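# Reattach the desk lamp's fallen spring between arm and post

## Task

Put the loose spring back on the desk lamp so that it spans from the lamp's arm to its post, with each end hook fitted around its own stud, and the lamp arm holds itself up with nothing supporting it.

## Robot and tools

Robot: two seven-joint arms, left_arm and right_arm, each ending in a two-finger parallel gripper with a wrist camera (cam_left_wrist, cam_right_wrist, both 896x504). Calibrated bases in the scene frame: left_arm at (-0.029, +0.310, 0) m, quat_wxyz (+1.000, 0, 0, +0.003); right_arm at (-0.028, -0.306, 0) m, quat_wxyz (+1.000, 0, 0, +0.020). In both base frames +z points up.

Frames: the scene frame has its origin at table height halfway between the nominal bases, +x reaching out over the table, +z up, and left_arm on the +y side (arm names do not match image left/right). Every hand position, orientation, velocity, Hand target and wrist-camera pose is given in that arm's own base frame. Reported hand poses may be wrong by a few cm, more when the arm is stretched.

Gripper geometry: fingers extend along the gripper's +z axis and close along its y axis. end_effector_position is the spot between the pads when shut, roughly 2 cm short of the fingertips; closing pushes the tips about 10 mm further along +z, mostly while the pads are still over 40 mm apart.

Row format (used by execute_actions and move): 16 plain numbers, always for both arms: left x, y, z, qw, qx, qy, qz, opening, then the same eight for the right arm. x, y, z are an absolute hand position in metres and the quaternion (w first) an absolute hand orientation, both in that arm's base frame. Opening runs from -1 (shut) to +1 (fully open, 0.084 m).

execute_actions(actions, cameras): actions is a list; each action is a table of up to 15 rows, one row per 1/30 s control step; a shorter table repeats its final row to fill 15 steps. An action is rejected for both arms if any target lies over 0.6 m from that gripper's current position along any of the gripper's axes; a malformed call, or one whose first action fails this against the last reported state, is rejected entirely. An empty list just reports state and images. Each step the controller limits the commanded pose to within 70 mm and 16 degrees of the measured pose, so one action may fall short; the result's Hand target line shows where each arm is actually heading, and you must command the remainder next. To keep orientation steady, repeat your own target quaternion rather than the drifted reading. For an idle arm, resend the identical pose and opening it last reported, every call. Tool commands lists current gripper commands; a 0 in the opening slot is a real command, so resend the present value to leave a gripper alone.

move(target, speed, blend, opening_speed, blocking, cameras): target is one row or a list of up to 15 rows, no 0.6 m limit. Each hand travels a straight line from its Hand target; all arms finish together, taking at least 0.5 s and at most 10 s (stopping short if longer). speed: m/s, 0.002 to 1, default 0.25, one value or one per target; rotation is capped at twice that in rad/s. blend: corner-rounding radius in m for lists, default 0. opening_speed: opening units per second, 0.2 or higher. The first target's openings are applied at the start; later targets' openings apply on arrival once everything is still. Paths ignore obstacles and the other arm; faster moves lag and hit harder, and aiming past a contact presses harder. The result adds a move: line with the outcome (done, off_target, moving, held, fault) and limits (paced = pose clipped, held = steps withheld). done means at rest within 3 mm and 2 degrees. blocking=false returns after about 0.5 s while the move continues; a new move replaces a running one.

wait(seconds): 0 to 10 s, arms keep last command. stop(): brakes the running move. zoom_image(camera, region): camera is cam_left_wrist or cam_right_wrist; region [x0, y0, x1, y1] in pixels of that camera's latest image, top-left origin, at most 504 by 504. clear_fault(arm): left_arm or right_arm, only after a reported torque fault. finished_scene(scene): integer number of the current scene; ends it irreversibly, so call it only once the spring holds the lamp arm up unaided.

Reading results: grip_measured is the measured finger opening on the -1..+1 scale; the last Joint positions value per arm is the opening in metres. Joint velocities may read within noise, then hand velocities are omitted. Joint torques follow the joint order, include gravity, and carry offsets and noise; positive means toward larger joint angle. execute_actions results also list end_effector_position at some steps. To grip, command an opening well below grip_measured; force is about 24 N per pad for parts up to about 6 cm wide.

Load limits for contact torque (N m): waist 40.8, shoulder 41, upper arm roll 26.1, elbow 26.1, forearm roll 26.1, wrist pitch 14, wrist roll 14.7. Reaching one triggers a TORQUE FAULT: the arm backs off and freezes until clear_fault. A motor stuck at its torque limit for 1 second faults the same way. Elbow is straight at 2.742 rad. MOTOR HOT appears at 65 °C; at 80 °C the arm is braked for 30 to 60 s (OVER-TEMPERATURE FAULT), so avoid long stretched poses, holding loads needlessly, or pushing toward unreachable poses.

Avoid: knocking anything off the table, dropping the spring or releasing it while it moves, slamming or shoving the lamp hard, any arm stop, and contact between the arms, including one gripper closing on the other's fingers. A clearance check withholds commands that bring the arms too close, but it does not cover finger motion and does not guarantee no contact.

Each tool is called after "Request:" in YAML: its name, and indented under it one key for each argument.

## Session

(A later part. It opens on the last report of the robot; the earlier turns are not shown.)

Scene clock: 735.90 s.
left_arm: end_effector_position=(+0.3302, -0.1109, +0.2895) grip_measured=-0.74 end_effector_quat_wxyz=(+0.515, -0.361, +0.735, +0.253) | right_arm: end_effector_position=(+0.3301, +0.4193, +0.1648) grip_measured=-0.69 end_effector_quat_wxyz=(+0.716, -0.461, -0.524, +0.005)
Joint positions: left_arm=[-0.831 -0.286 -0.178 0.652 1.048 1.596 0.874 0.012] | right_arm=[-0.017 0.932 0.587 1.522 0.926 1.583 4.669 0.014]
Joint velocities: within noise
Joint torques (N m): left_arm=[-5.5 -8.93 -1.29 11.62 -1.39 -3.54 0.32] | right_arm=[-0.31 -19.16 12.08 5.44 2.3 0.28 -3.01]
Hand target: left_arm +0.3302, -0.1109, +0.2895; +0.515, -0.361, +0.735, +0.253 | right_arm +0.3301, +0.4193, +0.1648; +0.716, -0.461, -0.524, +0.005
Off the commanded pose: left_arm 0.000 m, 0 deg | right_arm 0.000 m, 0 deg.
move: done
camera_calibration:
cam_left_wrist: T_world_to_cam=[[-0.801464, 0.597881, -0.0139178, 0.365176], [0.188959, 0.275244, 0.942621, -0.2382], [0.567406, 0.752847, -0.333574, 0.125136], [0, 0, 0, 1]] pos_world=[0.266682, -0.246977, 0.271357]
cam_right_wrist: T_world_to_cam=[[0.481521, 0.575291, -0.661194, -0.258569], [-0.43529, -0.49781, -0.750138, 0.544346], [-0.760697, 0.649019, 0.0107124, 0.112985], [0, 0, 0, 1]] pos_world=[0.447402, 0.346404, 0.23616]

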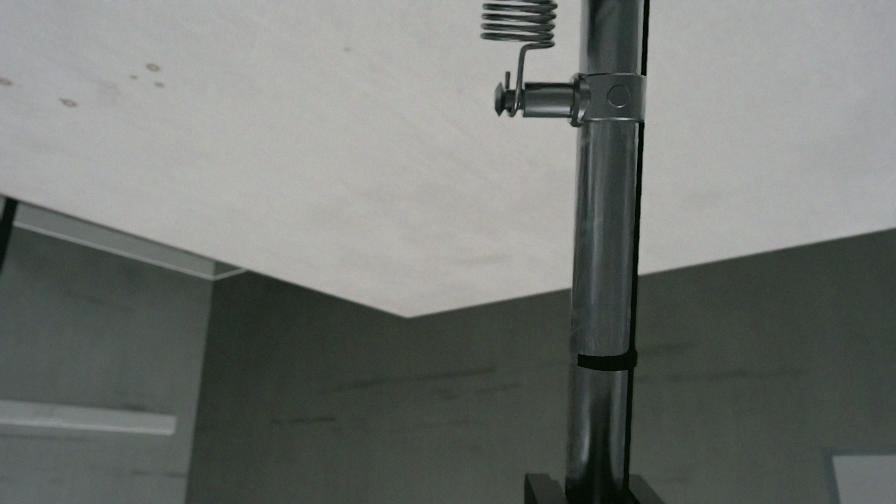

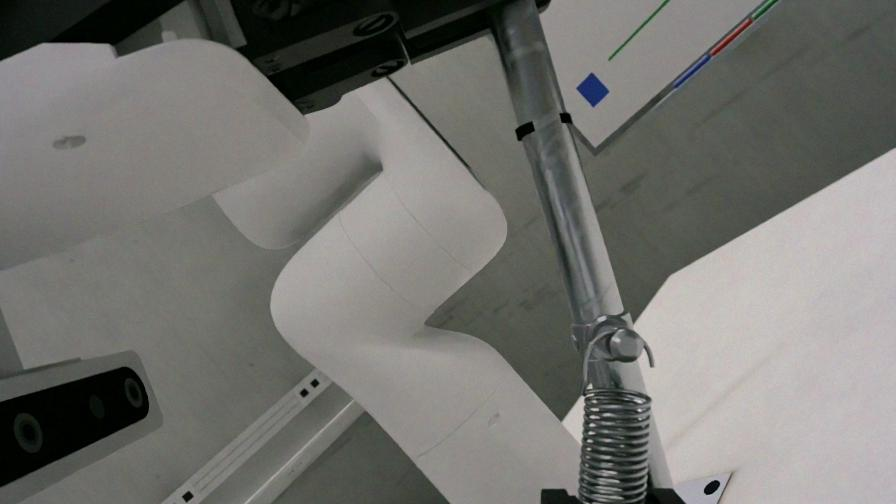

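Request:
move:
  target: [0.3302,-0.1109,0.2895,0.5149,-0.3610,0.7354,0.2528,-0.85,0.3316,0.4182,0.1650,0.7070,-0.4608,-0.5363,0.0126,-1.0]
  speed: 0.02

Request:
zoom_image:
  camera: "cam_right_wrist"
  region: [480, 300, 760, 504]

Request:
zoom_image:
  camera: "cam_left_wrist"
  region: [400, 0, 640, 160]

Scene clock: 748.63 s.
left_arm: end_effector_position=(+0.3302, -0.1109, +0.2895) grip_measured=-0.74 end_effector_quat_wxyz=(+0.515, -0.361, +0.735, +0.253) | right_arm: end_effector_position=(+0.3316, +0.4182, +0.1650) grip_measured=-0.69 end_effector_quat_wxyz=(+0.707, -0.461, -0.536, +0.013)
Joint positions: left_arm=[-0.831 -0.286 -0.178 0.652 1.048 1.596 0.874 0.012] | right_arm=[-0.005 0.932 0.581 1.547 0.9 1.594 4.685 0.014]
Joint velocities: within noise
Joint torques (N m): left_arm=[-5.64 -8.85 -1.45 11.42 -1.54 -3.56 0.79] | right_arm=[3.9 -26.71 3.56 13.17 -4.18 3.24 2.77]
Hand target: left_arm +0.3302, -0.1109, +0.2895; +0.515, -0.361, +0.735, +0.253 | right_arm +0.3316, +0.4182, +0.1650; +0.707, -0.461, -0.536, +0.013
Off the commanded pose: left_arm 0.000 m, 0 deg | right_arm 0.000 m, 0 deg.
move: done
camera_calibration:
cam_left_wrist: T_world_to_cam=[[-0.801464, 0.597881, -0.0139178, 0.365176], [0.188959, 0.275244, 0.942621, -0.2382], [0.567406, 0.752847, -0.333574, 0.125136], [0, 0, 0, 1]] pos_world=[0.266682, -0.246977, 0.271357]
cam_right_wrist: T_world_to_cam=[[0.481648, 0.575298, -0.661095, -0.258595], [-0.408774, -0.51979, -0.750148, 0.544982], [-0.77519, 0.631546, -0.0151889, 0.131161], [0, 0, 0, 1]] pos_world=[0.449001, 0.349212, 0.239854]

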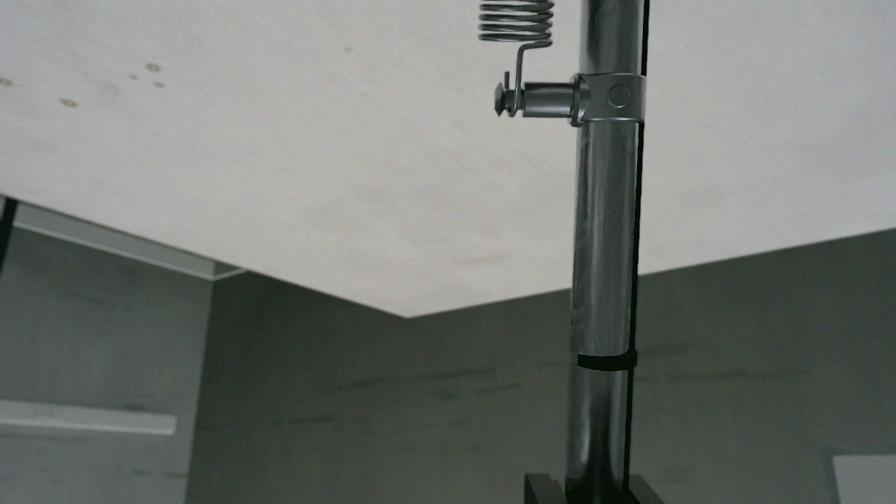

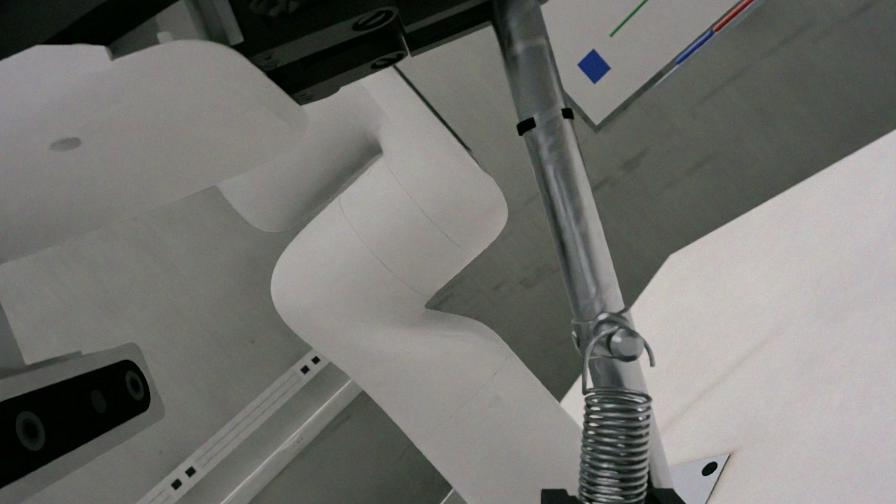

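Scaled by 1.800 from the camera's 896x504 image, which has a finer 1280x720 frame.

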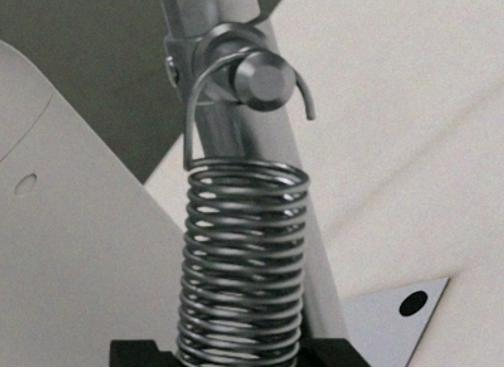

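Scaled by 2.100 from the camera's 896x504 image, which has a finer 1280x720 frame.

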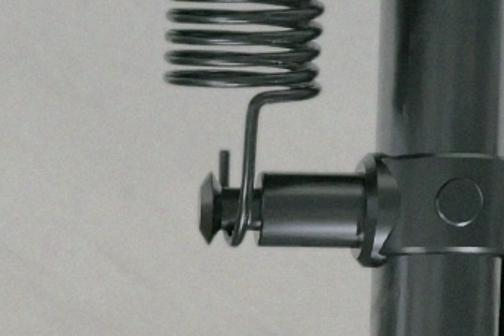

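Request:
move:
  target:
    - [0.3302,-0.1109,0.2895,0.5149,-0.3610,0.7354,0.2528,-0.85,0.3335,0.4171,0.1653,0.6951,-0.4604,-0.5516,0.0227,-1.0]
    - [0.3302,-0.1109,0.2895,0.5149,-0.3610,0.7354,0.2528,-0.85,0.3347,0.4187,0.1675,0.6951,-0.4604,-0.5516,0.0227,-1.0]
  speed: 0.02

Request:
zoom_image:
  camera: "cam_right_wrist"
  region: [480, 300, 760, 504]

Request:
zoom_image:
  camera: "cam_left_wrist"
  region: [400, 0, 640, 160]

Scene clock: 759.73 s.
left_arm: end_effector_position=(+0.3302, -0.1109, +0.2895) grip_measured=-0.74 end_effector_quat_wxyz=(+0.515, -0.361, +0.735, +0.253) | right_arm: end_effector_position=(+0.3347, +0.4186, +0.1674) grip_measured=-0.69 end_effector_quat_wxyz=(+0.695, -0.460, -0.552, +0.023)
Joint positions: left_arm=[-0.831 -0.286 -0.178 0.652 1.048 1.596 0.874 0.012] | right_arm=[0.013 0.933 0.575 1.589 0.869 1.611 4.713 0.014]
Joint velocities: within noise
Joint torques (N m): left_arm=[-5.63 -9.19 -1.52 11.13 -1.26 -3.78 0.54] | right_arm=[2.92 -19.25 9.63 13.94 1.5 3.4 2.55]
Hand target: left_arm +0.3302, -0.1109, +0.2895; +0.515, -0.361, +0.735, +0.253 | right_arm +0.3347, +0.4187, +0.1675; +0.695, -0.460, -0.552, +0.023
Off the commanded pose: left_arm 0.000 m, 0 deg | right_arm 0.000 m, 0 deg.
move: done
camera_calibration:
cam_left_wrist: T_world_to_cam=[[-0.801464, 0.597881, -0.0139178, 0.365176], [0.188959, 0.275244, 0.942621, -0.2382], [0.567406, 0.752847, -0.333574, 0.125136], [0, 0, 0, 1]] pos_world=[0.266682, -0.246977, 0.271357]
cam_right_wrist: T_world_to_cam=[[0.481405, 0.575496, -0.6611, -0.258668], [-0.374254, -0.547073, -0.748762, 0.547916], [-0.79258, 0.607878, -0.0479822, 0.154571], [0, 0, 0, 1]] pos_world=[0.452094, 0.354653, 0.24667]

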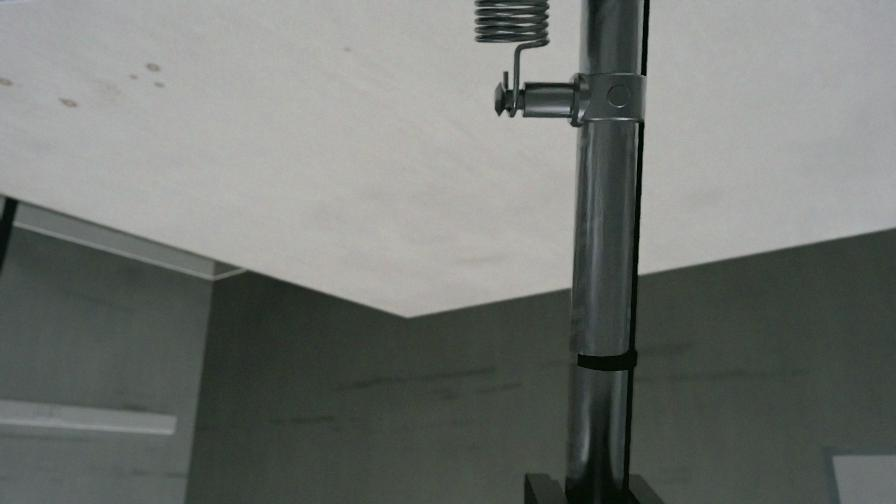

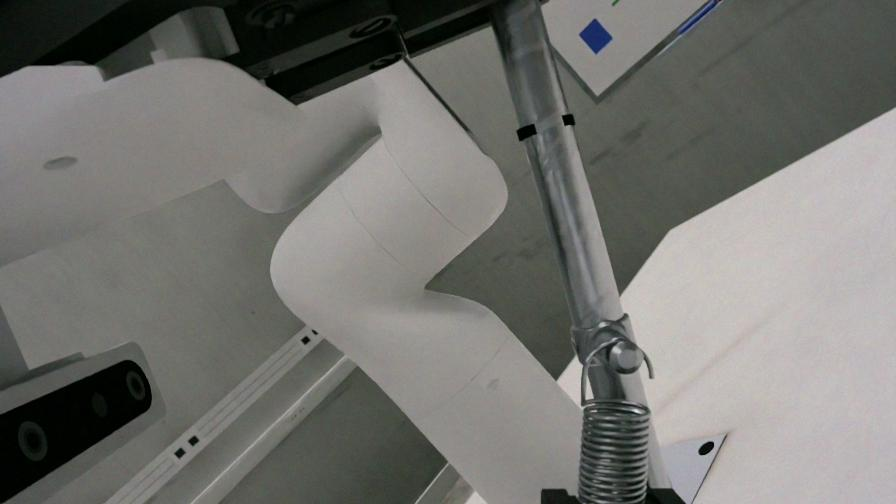

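Scaled by 1.800 from the camera's 896x504 image, which has a finer 1280x720 frame.

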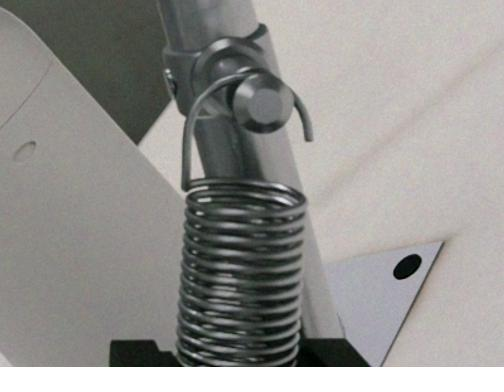

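Scaled by 2.100 from the camera's 896x504 image, which has a finer 1280x720 frame.

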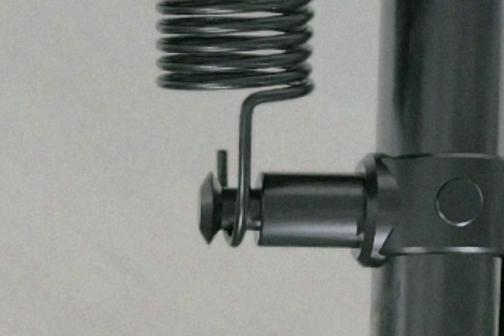

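Request:
move:
  target:
    - [0.3302,-0.1109,0.2895,0.5149,-0.3610,0.7354,0.2528,-0.85,0.3338,0.4192,0.1673,0.7010,-0.4606,-0.5443,0.0178,-1.0]
    - [0.3302,-0.1109,0.2895,0.5149,-0.3610,0.7354,0.2528,-0.85,0.3344,0.4200,0.1684,0.7010,-0.4606,-0.5443,0.0178,-1.0]
  speed: 0.02

Request:
zoom_image:
  camera: "cam_right_wrist"
  region: [480, 300, 760, 504]

Request:
zoom_image:
  camera: "cam_left_wrist"
  region: [400, 0, 640, 160]

Scene clock: 769.53 s.
left_arm: end_effector_position=(+0.3302, -0.1109, +0.2895) grip_measured=-0.74 end_effector_quat_wxyz=(+0.515, -0.361, +0.735, +0.253) | right_arm: end_effector_position=(+0.3344, +0.4198, +0.1683) grip_measured=-0.69 end_effector_quat_wxyz=(+0.701, -0.460, -0.544, +0.018) end_effector_velocity=(+0.001, +0.000, +0.000) end_effector_angular_velocity=(-0.006, +0.004, -0.002)
Joint positions: left_arm=[-0.831 -0.286 -0.178 0.652 1.048 1.596 0.874 0.012] | right_arm=[0.006 0.933 0.579 1.576 0.885 1.604 4.705 0.014]
Joint velocities: left_arm=[within noise] | right_arm=[0 0.001 0 0.002 0 -0.001 0.009 0]
Joint torques (N m): left_arm=[-5.73 -9.18 -1.5 10.91 -1.34 -3.6 0.74] | right_arm=[2.57 -23.82 9.95 13.46 2.27 -0.07 2.72]
Hand target: left_arm +0.3302, -0.1109, +0.2895; +0.515, -0.361, +0.735, +0.253 | right_arm +0.3344, +0.4200, +0.1684; +0.701, -0.461, -0.544, +0.018
Off the commanded pose: left_arm 0.000 m, 0 deg | right_arm 0.000 m, 0 deg.
move: done
camera_calibration:
cam_left_wrist: T_world_to_cam=[[-0.801464, 0.597881, -0.0139178, 0.365176], [0.188959, 0.275244, 0.942621, -0.2382], [0.567406, 0.752847, -0.333574, 0.125136], [0, 0, 0, 1]] pos_world=[0.266682, -0.246977, 0.271357]
cam_right_wrist: T_world_to_cam=[[0.481802, 0.575745, -0.660594, -0.258998], [-0.390679, -0.533658, -0.750053, 0.549282], [-0.78437, 0.619458, -0.0321858, 0.143451], [0, 0, 0, 1]] pos_world=[0.451897, 0.353383, 0.245515]

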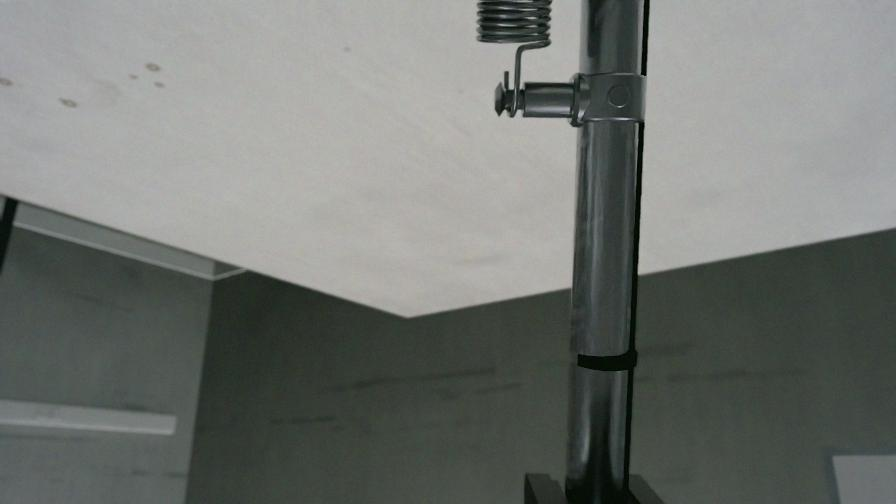

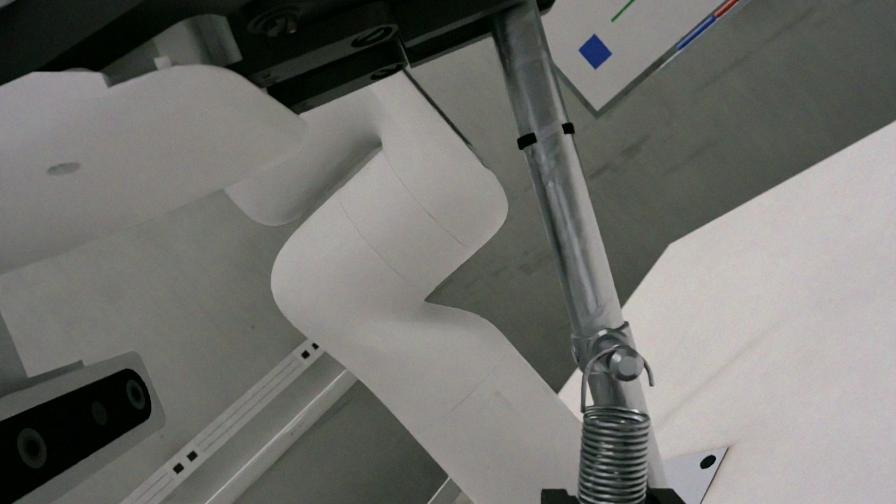

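Scaled by 1.800 from the camera's 896x504 image, which has a finer 1280x720 frame.

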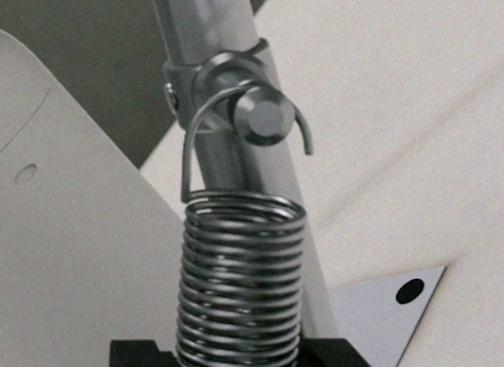

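Scaled by 2.100 from the camera's 896x504 image, which has a finer 1280x720 frame.

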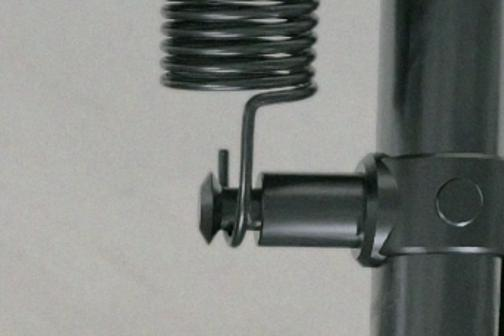

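Request:
move:
  target: [0.3302,-0.1109,0.2895,0.5149,-0.3610,0.7354,0.2528,-0.85,0.3354,0.4213,0.1703,0.7010,-0.4606,-0.5443,0.0178,-1.0]
  speed: 0.02

Request:
zoom_image:
  camera: "cam_right_wrist"
  region: [480, 300, 760, 504]

Request:
zoom_image:
  camera: "cam_left_wrist"
  region: [400, 0, 640, 160]

Scene clock: 778.63 s.
left_arm: end_effector_position=(+0.3302, -0.1109, +0.2895) grip_measured=-0.74 end_effector_quat_wxyz=(+0.515, -0.361, +0.735, +0.253) | right_arm: end_effector_position=(+0.3354, +0.4213, +0.1702) grip_measured=-0.69 end_effector_quat_wxyz=(+0.701, -0.461, -0.544, +0.018)
Joint positions: left_arm=[-0.831 -0.286 -0.178 0.652 1.048 1.596 0.874 0.012] | right_arm=[0.008 0.933 0.58 1.582 0.887 1.605 4.711 0.014]
Joint velocities: within noise
Joint torques (N m): left_arm=[-5.56 -9.15 -1.47 10.9 -1.2 -3.53 0.45] | right_arm=[2.83 -20.07 10.15 14.85 2.41 3.17 2.73]
Hand target: left_arm +0.3302, -0.1109, +0.2895; +0.515, -0.361, +0.735, +0.253 | right_arm +0.3354, +0.4213, +0.1703; +0.701, -0.461, -0.544, +0.018
Off the commanded pose: left_arm 0.000 m, 0 deg | right_arm 0.000 m, 0 deg.
move: done
camera_calibration:
cam_left_wrist: T_world_to_cam=[[-0.801464, 0.597881, -0.0139178, 0.365176], [0.188959, 0.275244, 0.942621, -0.2382], [0.567406, 0.752847, -0.333574, 0.125136], [0, 0, 0, 1]] pos_world=[0.266682, -0.246977, 0.271357]
cam_right_wrist: T_world_to_cam=[[0.481437, 0.575544, -0.661035, -0.258687], [-0.390942, -0.534005, -0.749669, 0.551992], [-0.784463, 0.619345, -0.0320858, 0.143487], [0, 0, 0, 1]] pos_world=[0.452898, 0.354785, 0.247414]

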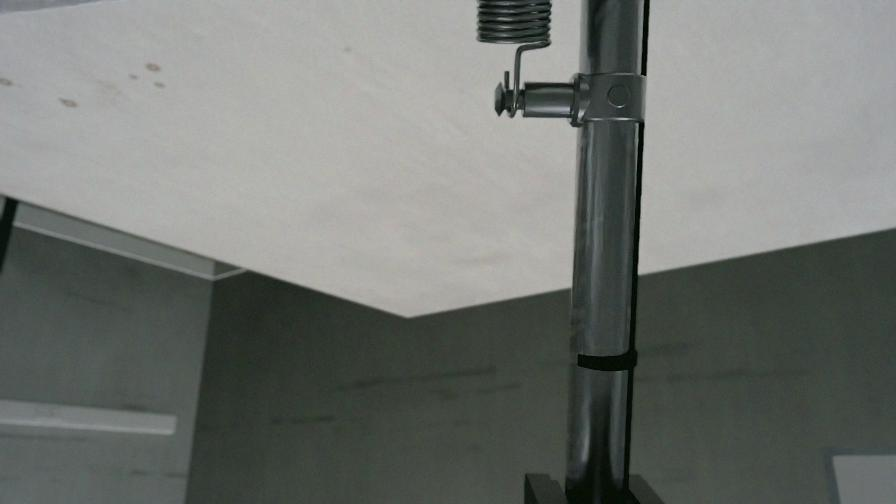

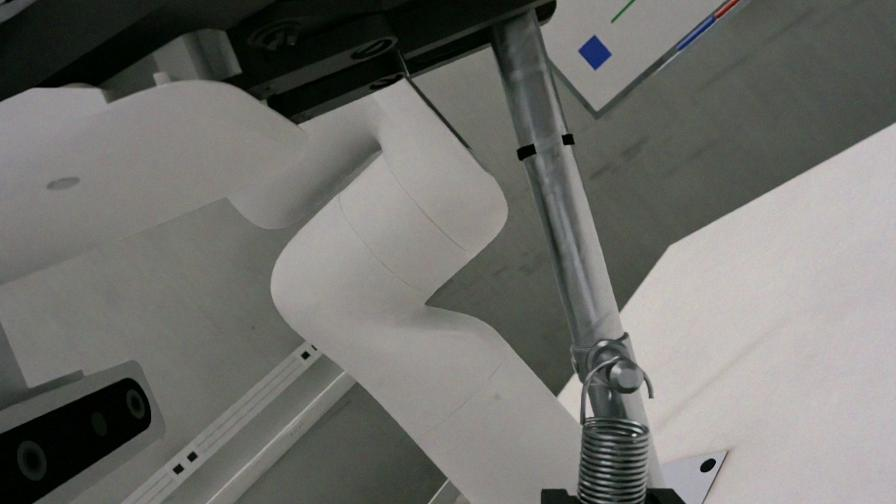

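Scaled by 1.800 from the camera's 896x504 image, which has a finer 1280x720 frame.

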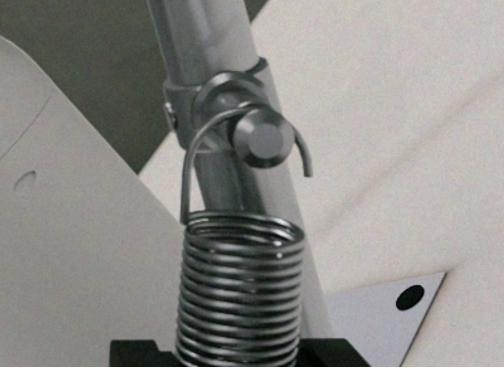

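Scaled by 2.100 from the camera's 896x504 image, which has a finer 1280x720 frame.

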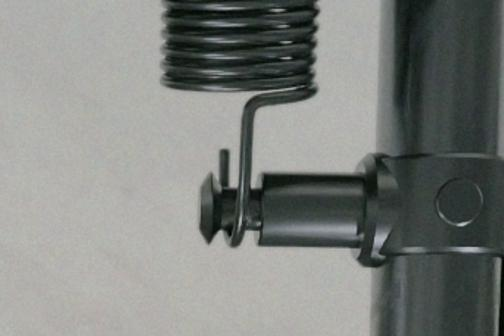

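Request:
move:
  target: [0.3302,-0.1109,0.2895,0.5149,-0.3610,0.7354,0.2528,-0.85,0.3354,0.4213,0.1703,0.7010,-0.4606,-0.5443,0.0178,-0.66]
  speed: 0.02
  opening_speed: 0.25

Request:
zoom_image:
  camera: "cam_right_wrist"
  region: [480, 300, 760, 504]

Request:
zoom_image:
  camera: "cam_left_wrist"
  region: [400, 0, 640, 160]

Scene clock: 786.03 s.
left_arm: end_effector_position=(+0.3302, -0.1109, +0.2895) grip_measured=-0.74 end_effector_quat_wxyz=(+0.515, -0.361, +0.735, +0.253) | right_arm: end_effector_position=(+0.3354, +0.4213, +0.1703) grip_measured=-0.68 end_effector_quat_wxyz=(+0.701, -0.461, -0.544, +0.018)
Joint positions: left_arm=[-0.831 -0.286 -0.178 0.652 1.048 1.596 0.874 0.012] | right_arm=[0.008 0.933 0.58 1.582 0.887 1.605 4.711 0.014]
Joint velocities: within noise
Joint torques (N m): left_arm=[-5.67 -9.44 -1.42 10.73 -1.36 -3.6 0.54] | right_arm=[2.96 -20.76 9.83 14.04 2.29 2.98 2.6]
Hand target: left_arm +0.3302, -0.1109, +0.2895; +0.515, -0.361, +0.735, +0.253 | right_arm +0.3354, +0.4213, +0.1703; +0.701, -0.461, -0.544, +0.018
Off the commanded pose: left_arm 0.000 m, 0 deg | right_arm 0.000 m, 0 deg.
move: done
camera_calibration:
cam_left_wrist: T_world_to_cam=[[-0.801464, 0.597881, -0.0139178, 0.365176], [0.188959, 0.275244, 0.942621, -0.2382], [0.567406, 0.752847, -0.333574, 0.125136], [0, 0, 0, 1]] pos_world=[0.266682, -0.246977, 0.271357]
cam_right_wrist: T_world_to_cam=[[0.481464, 0.575579, -0.660985, -0.258781], [-0.39091, -0.533966, -0.749713, 0.552028], [-0.784463, 0.619345, -0.0320858, 0.143424], [0, 0, 0, 1]] pos_world=[0.452898, 0.354884, 0.247414]

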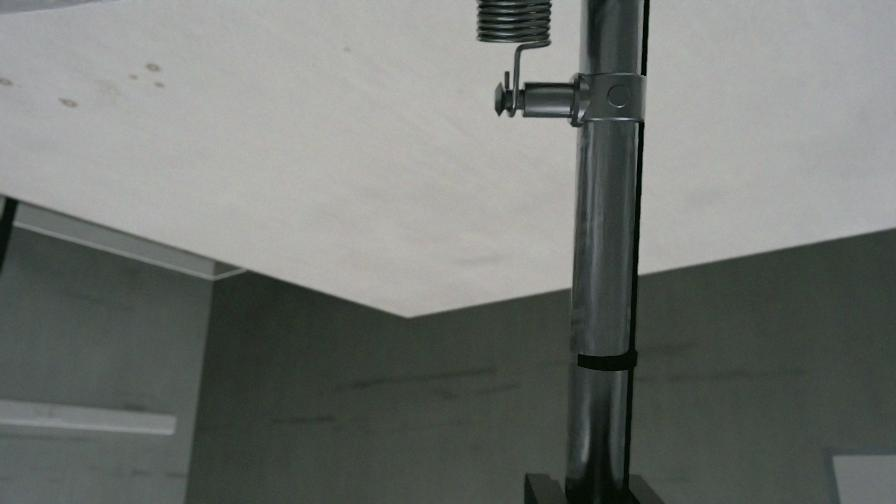

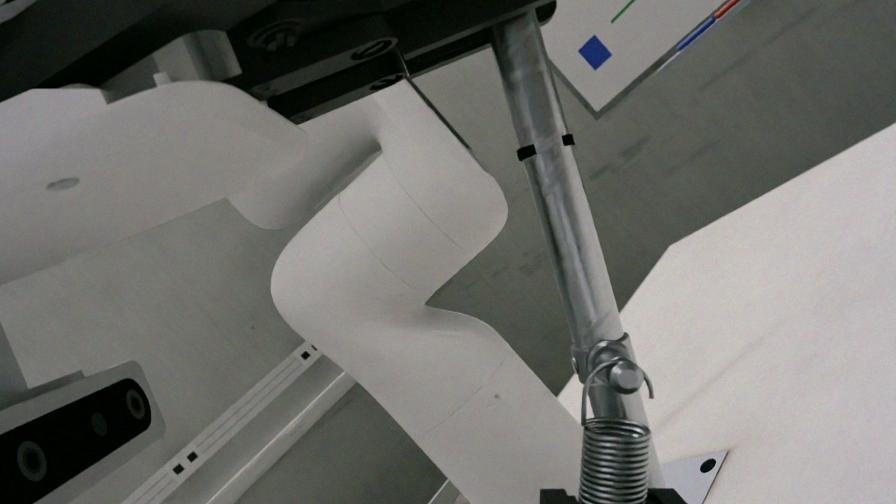

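Scaled by 1.800 from the camera's 896x504 image, which has a finer 1280x720 frame.

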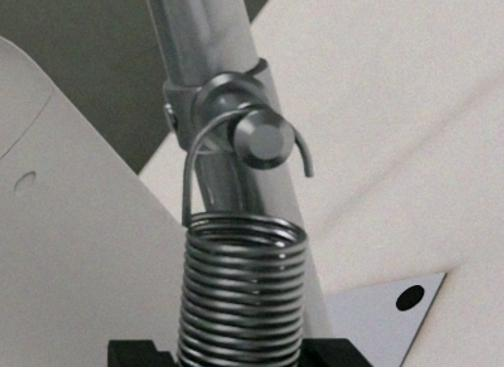

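Scaled by 2.100 from the camera's 896x504 image, which has a finer 1280x720 frame.

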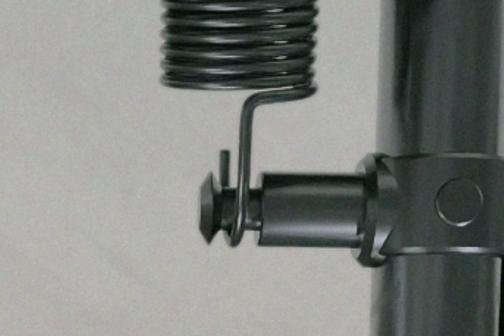

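Request:
move:
  target: [0.3302,-0.1109,0.2895,0.5149,-0.3610,0.7354,0.2528,-0.85,0.3354,0.4213,0.1703,0.7010,-0.4606,-0.5443,0.0178,-0.58]
  speed: 0.02
  opening_speed: 0.25

Request:
zoom_image:
  camera: "cam_right_wrist"
  region: [480, 300, 760, 504]

Request:
zoom_image:
  camera: "cam_left_wrist"
  region: [400, 0, 640, 160]

Scene clock: 790.50 s.
left_arm: end_effector_position=(+0.3302, -0.1109, +0.2895) grip_measured=-0.74 end_effector_quat_wxyz=(+0.515, -0.361, +0.735, +0.253) | right_arm: end_effector_position=(+0.3354, +0.4213, +0.1703) grip_measured=-0.60 end_effector_quat_wxyz=(+0.701, -0.461, -0.544, +0.018)
Joint positions: left_arm=[-0.831 -0.286 -0.178 0.652 1.048 1.596 0.874 0.012] | right_arm=[0.008 0.933 0.58 1.582 0.887 1.605 4.711 0.018]
Joint velocities: within noise
Joint torques (N m): left_arm=[-5.64 -8.95 -1.43 10.7 -1.29 -3.79 0.41] | right_arm=[2.39 -23.63 9.84 14.21 1.83 2.69 2.5]
Hand target: left_arm +0.3302, -0.1109, +0.2895; +0.515, -0.361, +0.735, +0.253 | right_arm +0.3354, +0.4213, +0.1703; +0.701, -0.461, -0.544, +0.018
Off the commanded pose: left_arm 0.000 m, 0 deg | right_arm 0.000 m, 0 deg.
move: done
camera_calibration:
cam_left_wrist: T_world_to_cam=[[-0.801464, 0.597881, -0.0139178, 0.365176], [0.188959, 0.275244, 0.942621, -0.2382], [0.567406, 0.752847, -0.333574, 0.125136], [0, 0, 0, 1]] pos_world=[0.266682, -0.246977, 0.271357]
cam_right_wrist: T_world_to_cam=[[0.481386, 0.575585, -0.661037, -0.258735], [-0.391001, -0.533959, -0.749671, 0.552056], [-0.784466, 0.619347, -0.0319859, 0.143401], [0, 0, 0, 1]] pos_world=[0.452899, 0.354884, 0.247414]

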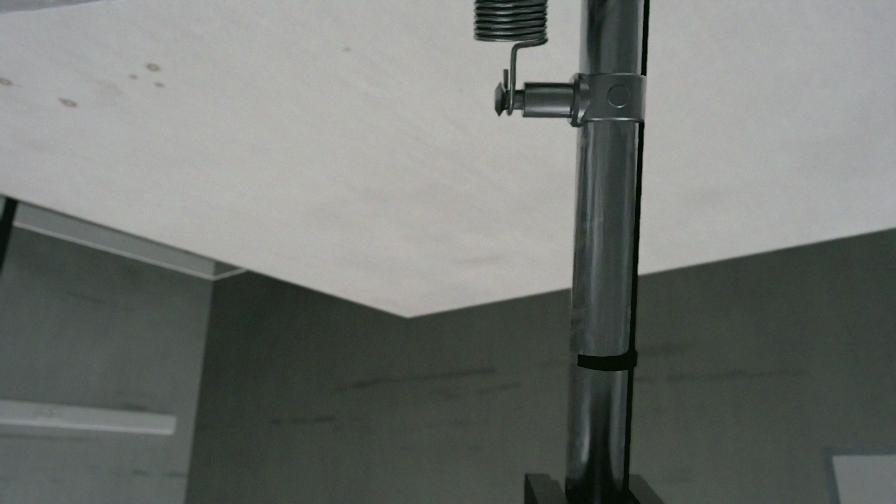

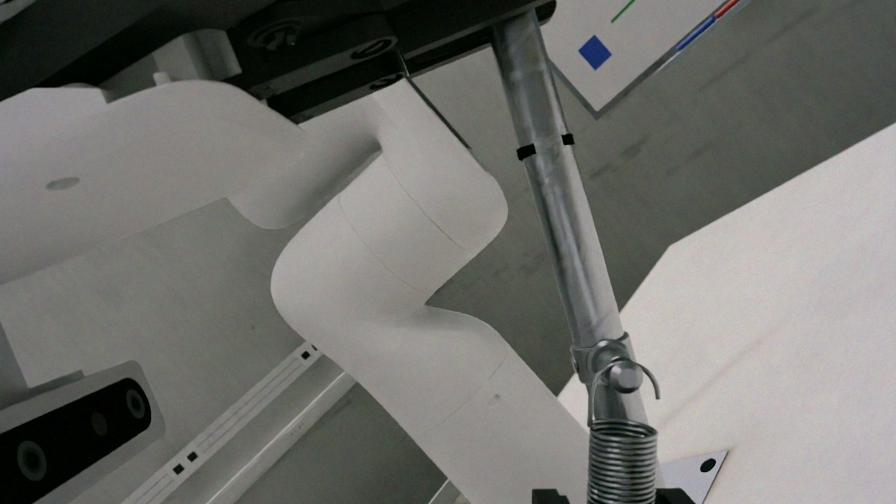

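Scaled by 1.800 from the camera's 896x504 image, which has a finer 1280x720 frame.

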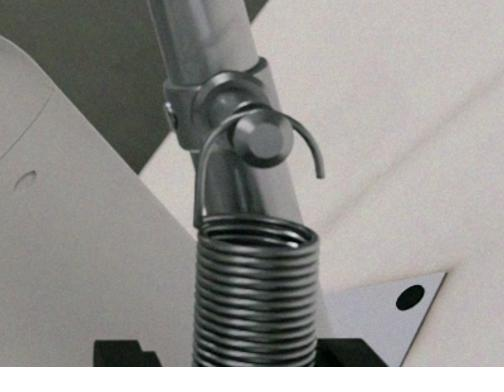

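Scaled by 2.100 from the camera's 896x504 image, which has a finer 1280x720 frame.

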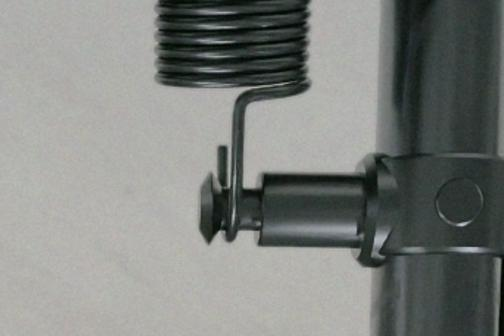

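Request:
zoom_image:
  camera: "cam_right_wrist"
  region: [560, 400, 680, 504]

Request:
zoom_image:
  camera: "cam_left_wrist"
  region: [440, 0, 600, 130]

Scaled by 4.200 from the camera's 896x504 image, which has a finer 1280x720 frame.

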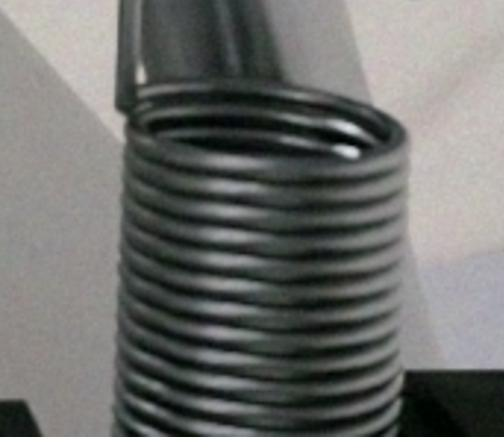

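Scaled by 3.150 from the camera's 896x504 image, which has a finer 1280x720 frame.

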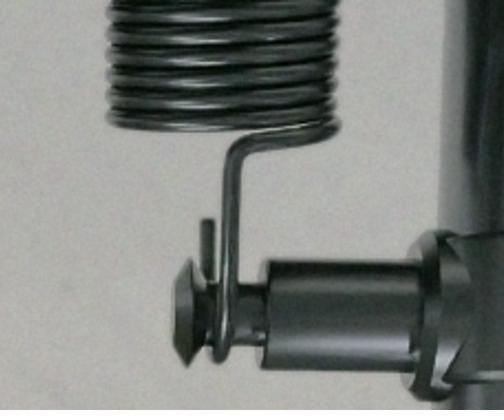

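Request:
move:
  target: [0.3302,-0.1109,0.2895,0.5149,-0.3610,0.7354,0.2528,-0.85,0.3354,0.4213,0.1703,0.7010,-0.4606,-0.5443,0.0178,-0.45]
  speed: 0.02
  opening_speed: 0.25

Request:
zoom_image:
  camera: "cam_right_wrist"
  region: [480, 300, 760, 504]

Request:
zoom_image:
  camera: "cam_left_wrist"
  region: [440, 0, 600, 130]

Scene clock: 806.90 s.
left_arm: end_effector_position=(+0.3302, -0.1109, +0.2895) grip_measured=-0.74 end_effector_quat_wxyz=(+0.515, -0.361, +0.735, +0.253) | right_arm: end_effector_position=(+0.3354, +0.4213, +0.1703) grip_measured=-0.47 end_effector_quat_wxyz=(+0.701, -0.461, -0.544, +0.018)
Joint positions: left_arm=[-0.831 -0.286 -0.178 0.652 1.048 1.596 0.874 0.012] | right_arm=[0.008 0.933 0.58 1.582 0.887 1.605 4.711 0.024]
Joint velocities: within noise
Joint torques (N m): left_arm=[-6.03 -9.19 -1.35 10.82 -1.16 -3.39 0.37] | right_arm=[-0.27 -29.07 10.21 14.43 0.75 2.51 2.55]
Hand target: left_arm +0.3302, -0.1109, +0.2895; +0.515, -0.361, +0.735, +0.253 | right_arm +0.3354, +0.4213, +0.1703; +0.701, -0.461, -0.544, +0.018
Off the commanded pose: left_arm 0.000 m, 0 deg | right_arm 0.000 m, 0 deg.
move: done
camera_calibration:
cam_left_wrist: T_world_to_cam=[[-0.801464, 0.597881, -0.0139178, 0.365176], [0.188959, 0.275244, 0.942621, -0.2382], [0.567406, 0.752847, -0.333574, 0.125136], [0, 0, 0, 1]] pos_world=[0.266682, -0.246977, 0.271357]
cam_right_wrist: T_world_to_cam=[[0.481464, 0.575579, -0.660985, -0.258781], [-0.39091, -0.533966, -0.749713, 0.552028], [-0.784463, 0.619345, -0.0320858, 0.143424], [0, 0, 0, 1]] pos_world=[0.452898, 0.354884, 0.247414]

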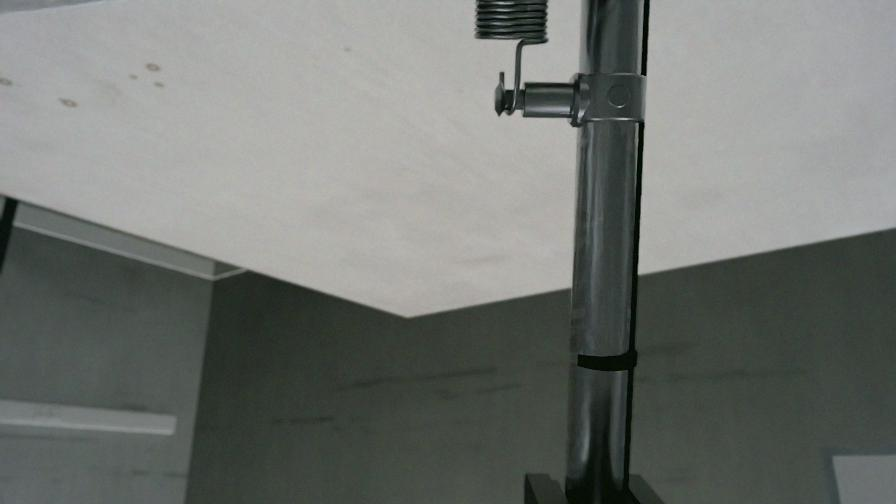

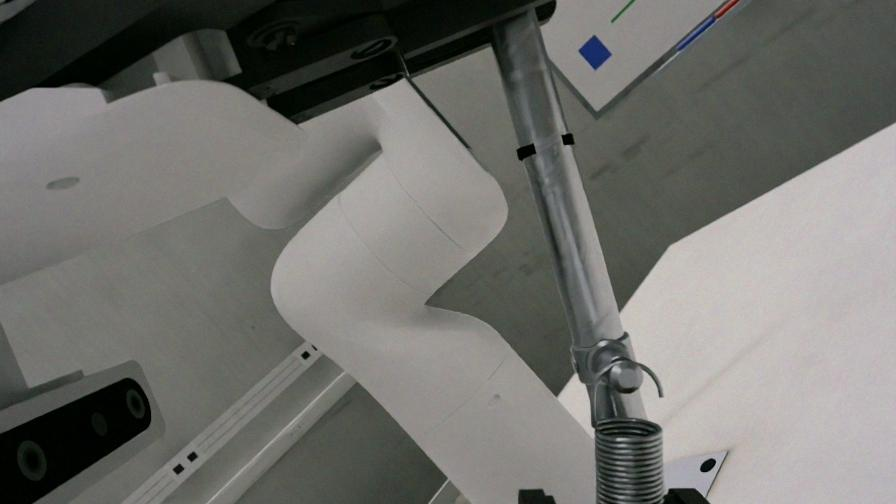

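Scaled by 1.800 from the camera's 896x504 image, which has a finer 1280x720 frame.

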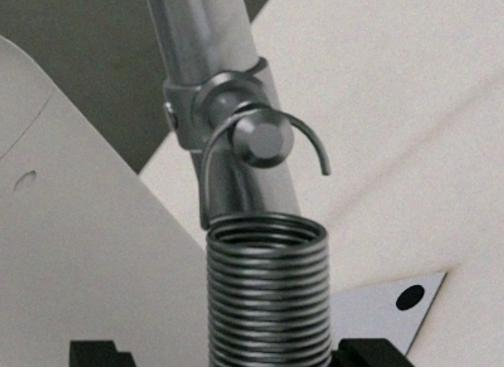

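Scaled by 3.150 from the camera's 896x504 image, which has a finer 1280x720 frame.

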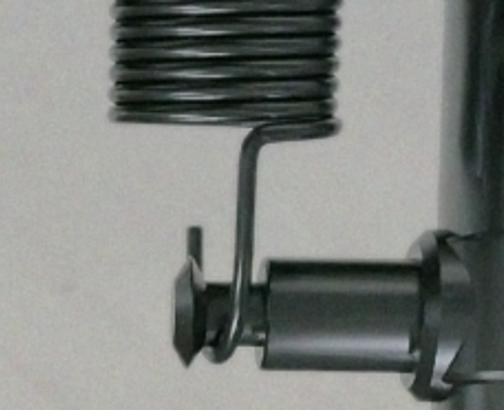

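Request:
move:
  target:
    - [0.3302,-0.1109,0.2895,0.5149,-0.3610,0.7354,0.2528,-0.85,0.3354,0.4213,0.1703,0.7010,-0.4606,-0.5443,0.0178,-0.8]
    - [0.3302,-0.1109,0.2895,0.5149,-0.3610,0.7354,0.2528,-0.85,0.3427,0.4153,0.1734,0.6372,-0.4658,-0.6085,0.0810,-0.8]
    - [0.3302,-0.1109,0.2895,0.5149,-0.3610,0.7354,0.2528,-0.85,0.3456,0.4213,0.1668,0.6277,-0.4328,-0.6460,-0.0337,-0.8]
    - [0.3302,-0.1109,0.2895,0.5149,-0.3610,0.7354,0.2528,-0.85,0.3506,0.4280,0.1618,0.5994,-0.3911,-0.6810,-0.1543,-0.8]
    - [0.3302,-0.1109,0.2895,0.5149,-0.3610,0.7354,0.2528,-0.85,0.3580,0.4369,0.1587,0.5580,-0.3283,-0.7043,-0.2911,-0.8]
  speed: 0.04
  opening_speed: 0.3
  blend: [0,0.002,0.002,0.002,0]

Request:
zoom_image:
  camera: "cam_right_wrist"
  region: [480, 300, 760, 504]

Request:
zoom_image:
  camera: "cam_left_wrist"
  region: [400, 0, 640, 160]

Scene clock: 843.57 s.
left_arm: end_effector_position=(+0.3302, -0.1109, +0.2895) grip_measured=-0.74 end_effector_quat_wxyz=(+0.515, -0.361, +0.735, +0.253) | right_arm: end_effector_position=(+0.3496, +0.4267, +0.1628) grip_measured=-0.69 end_effector_quat_wxyz=(+0.606, -0.400, -0.675, -0.130)
Joint positions: left_arm=[-0.831 -0.286 -0.178 0.652 1.048 1.596 0.874 0.012] | right_arm=[-0.006 0.817 0.606 1.511 0.821 1.421 4.357 0.014]
Joint velocities: within noise
Joint torques (N m): left_arm=[-5.81 -9.01 -1.75 10.74 -1.31 -3.64 0.4] | right_arm=[-3.11 -26.93 9.07 9.49 2.42 -1.21 -3.3]
Hand target: left_arm +0.3302, -0.1109, +0.2895; +0.515, -0.361, +0.735, +0.253 | right_arm +0.3496, +0.4267, +0.1628; +0.606, -0.400, -0.675, -0.130
Off the commanded pose: left_arm 0.000 m, 0 deg | right_arm 0.014 m, 21 deg.
move: off_target (right_arm; path cut at 10 s); path passed 3 of 5 targets
camera_calibration:
cam_left_wrist: T_world_to_cam=[[-0.801464, 0.597881, -0.0139178, 0.365176], [0.188959, 0.275244, 0.942621, -0.2382], [0.567406, 0.752847, -0.333574, 0.125136], [0, 0, 0, 1]] pos_world=[0.266682, -0.246977, 0.271357]
cam_right_wrist: T_world_to_cam=[[0.700896, 0.645468, -0.303506, -0.438331], [-0.0389083, -0.390284, -0.919872, 0.398131], [-0.712202, 0.656543, -0.248435, 0.145113], [0, 0, 0, 1]] pos_world=[0.426064, 0.34304, 0.269244]

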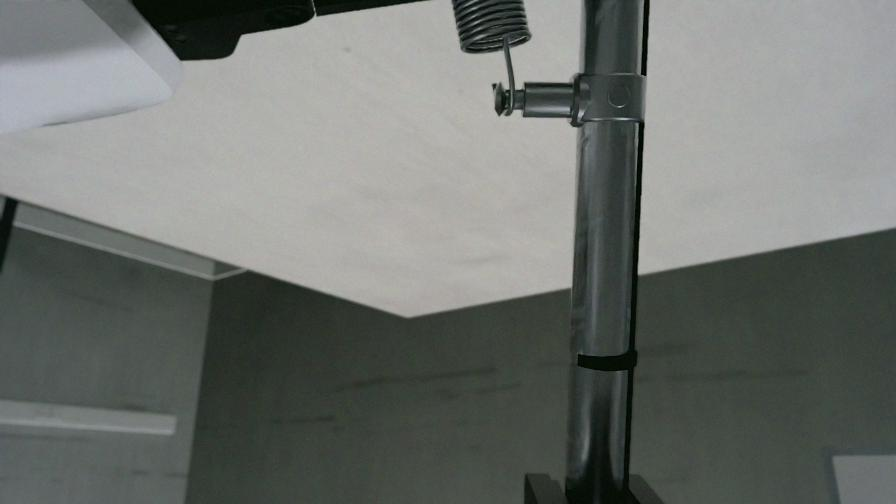

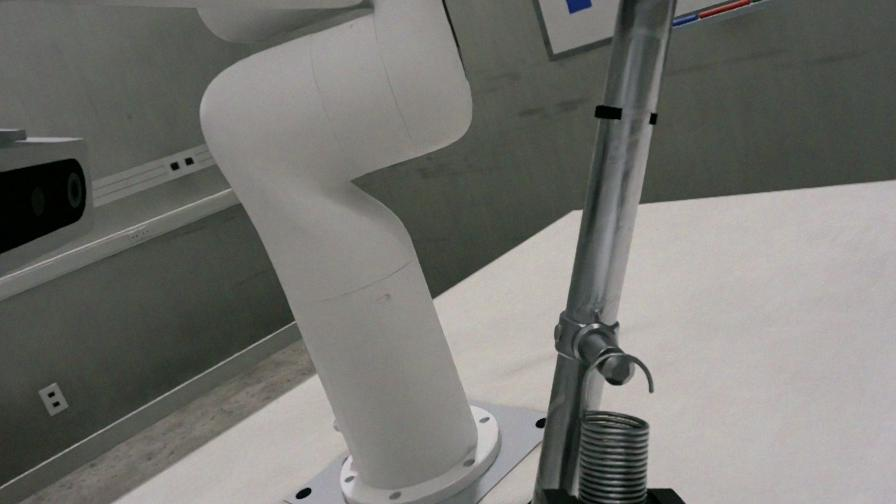

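Scaled by 1.800 from the camera's 896x504 image, which has a finer 1280x720 frame.

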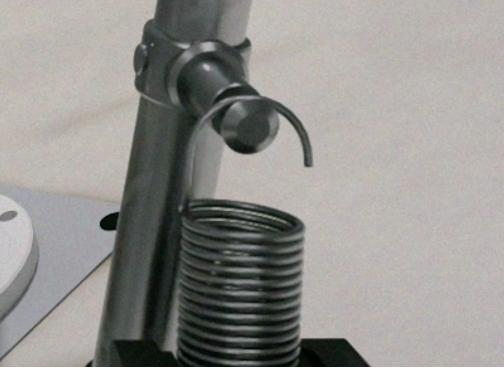

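Scaled by 2.100 from the camera's 896x504 image, which has a finer 1280x720 frame.

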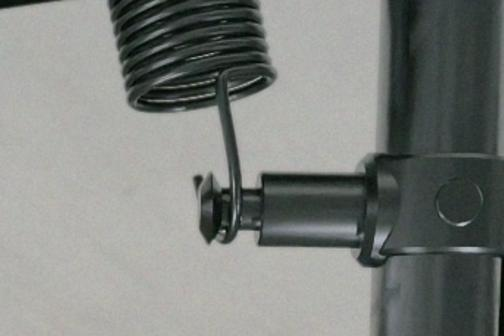

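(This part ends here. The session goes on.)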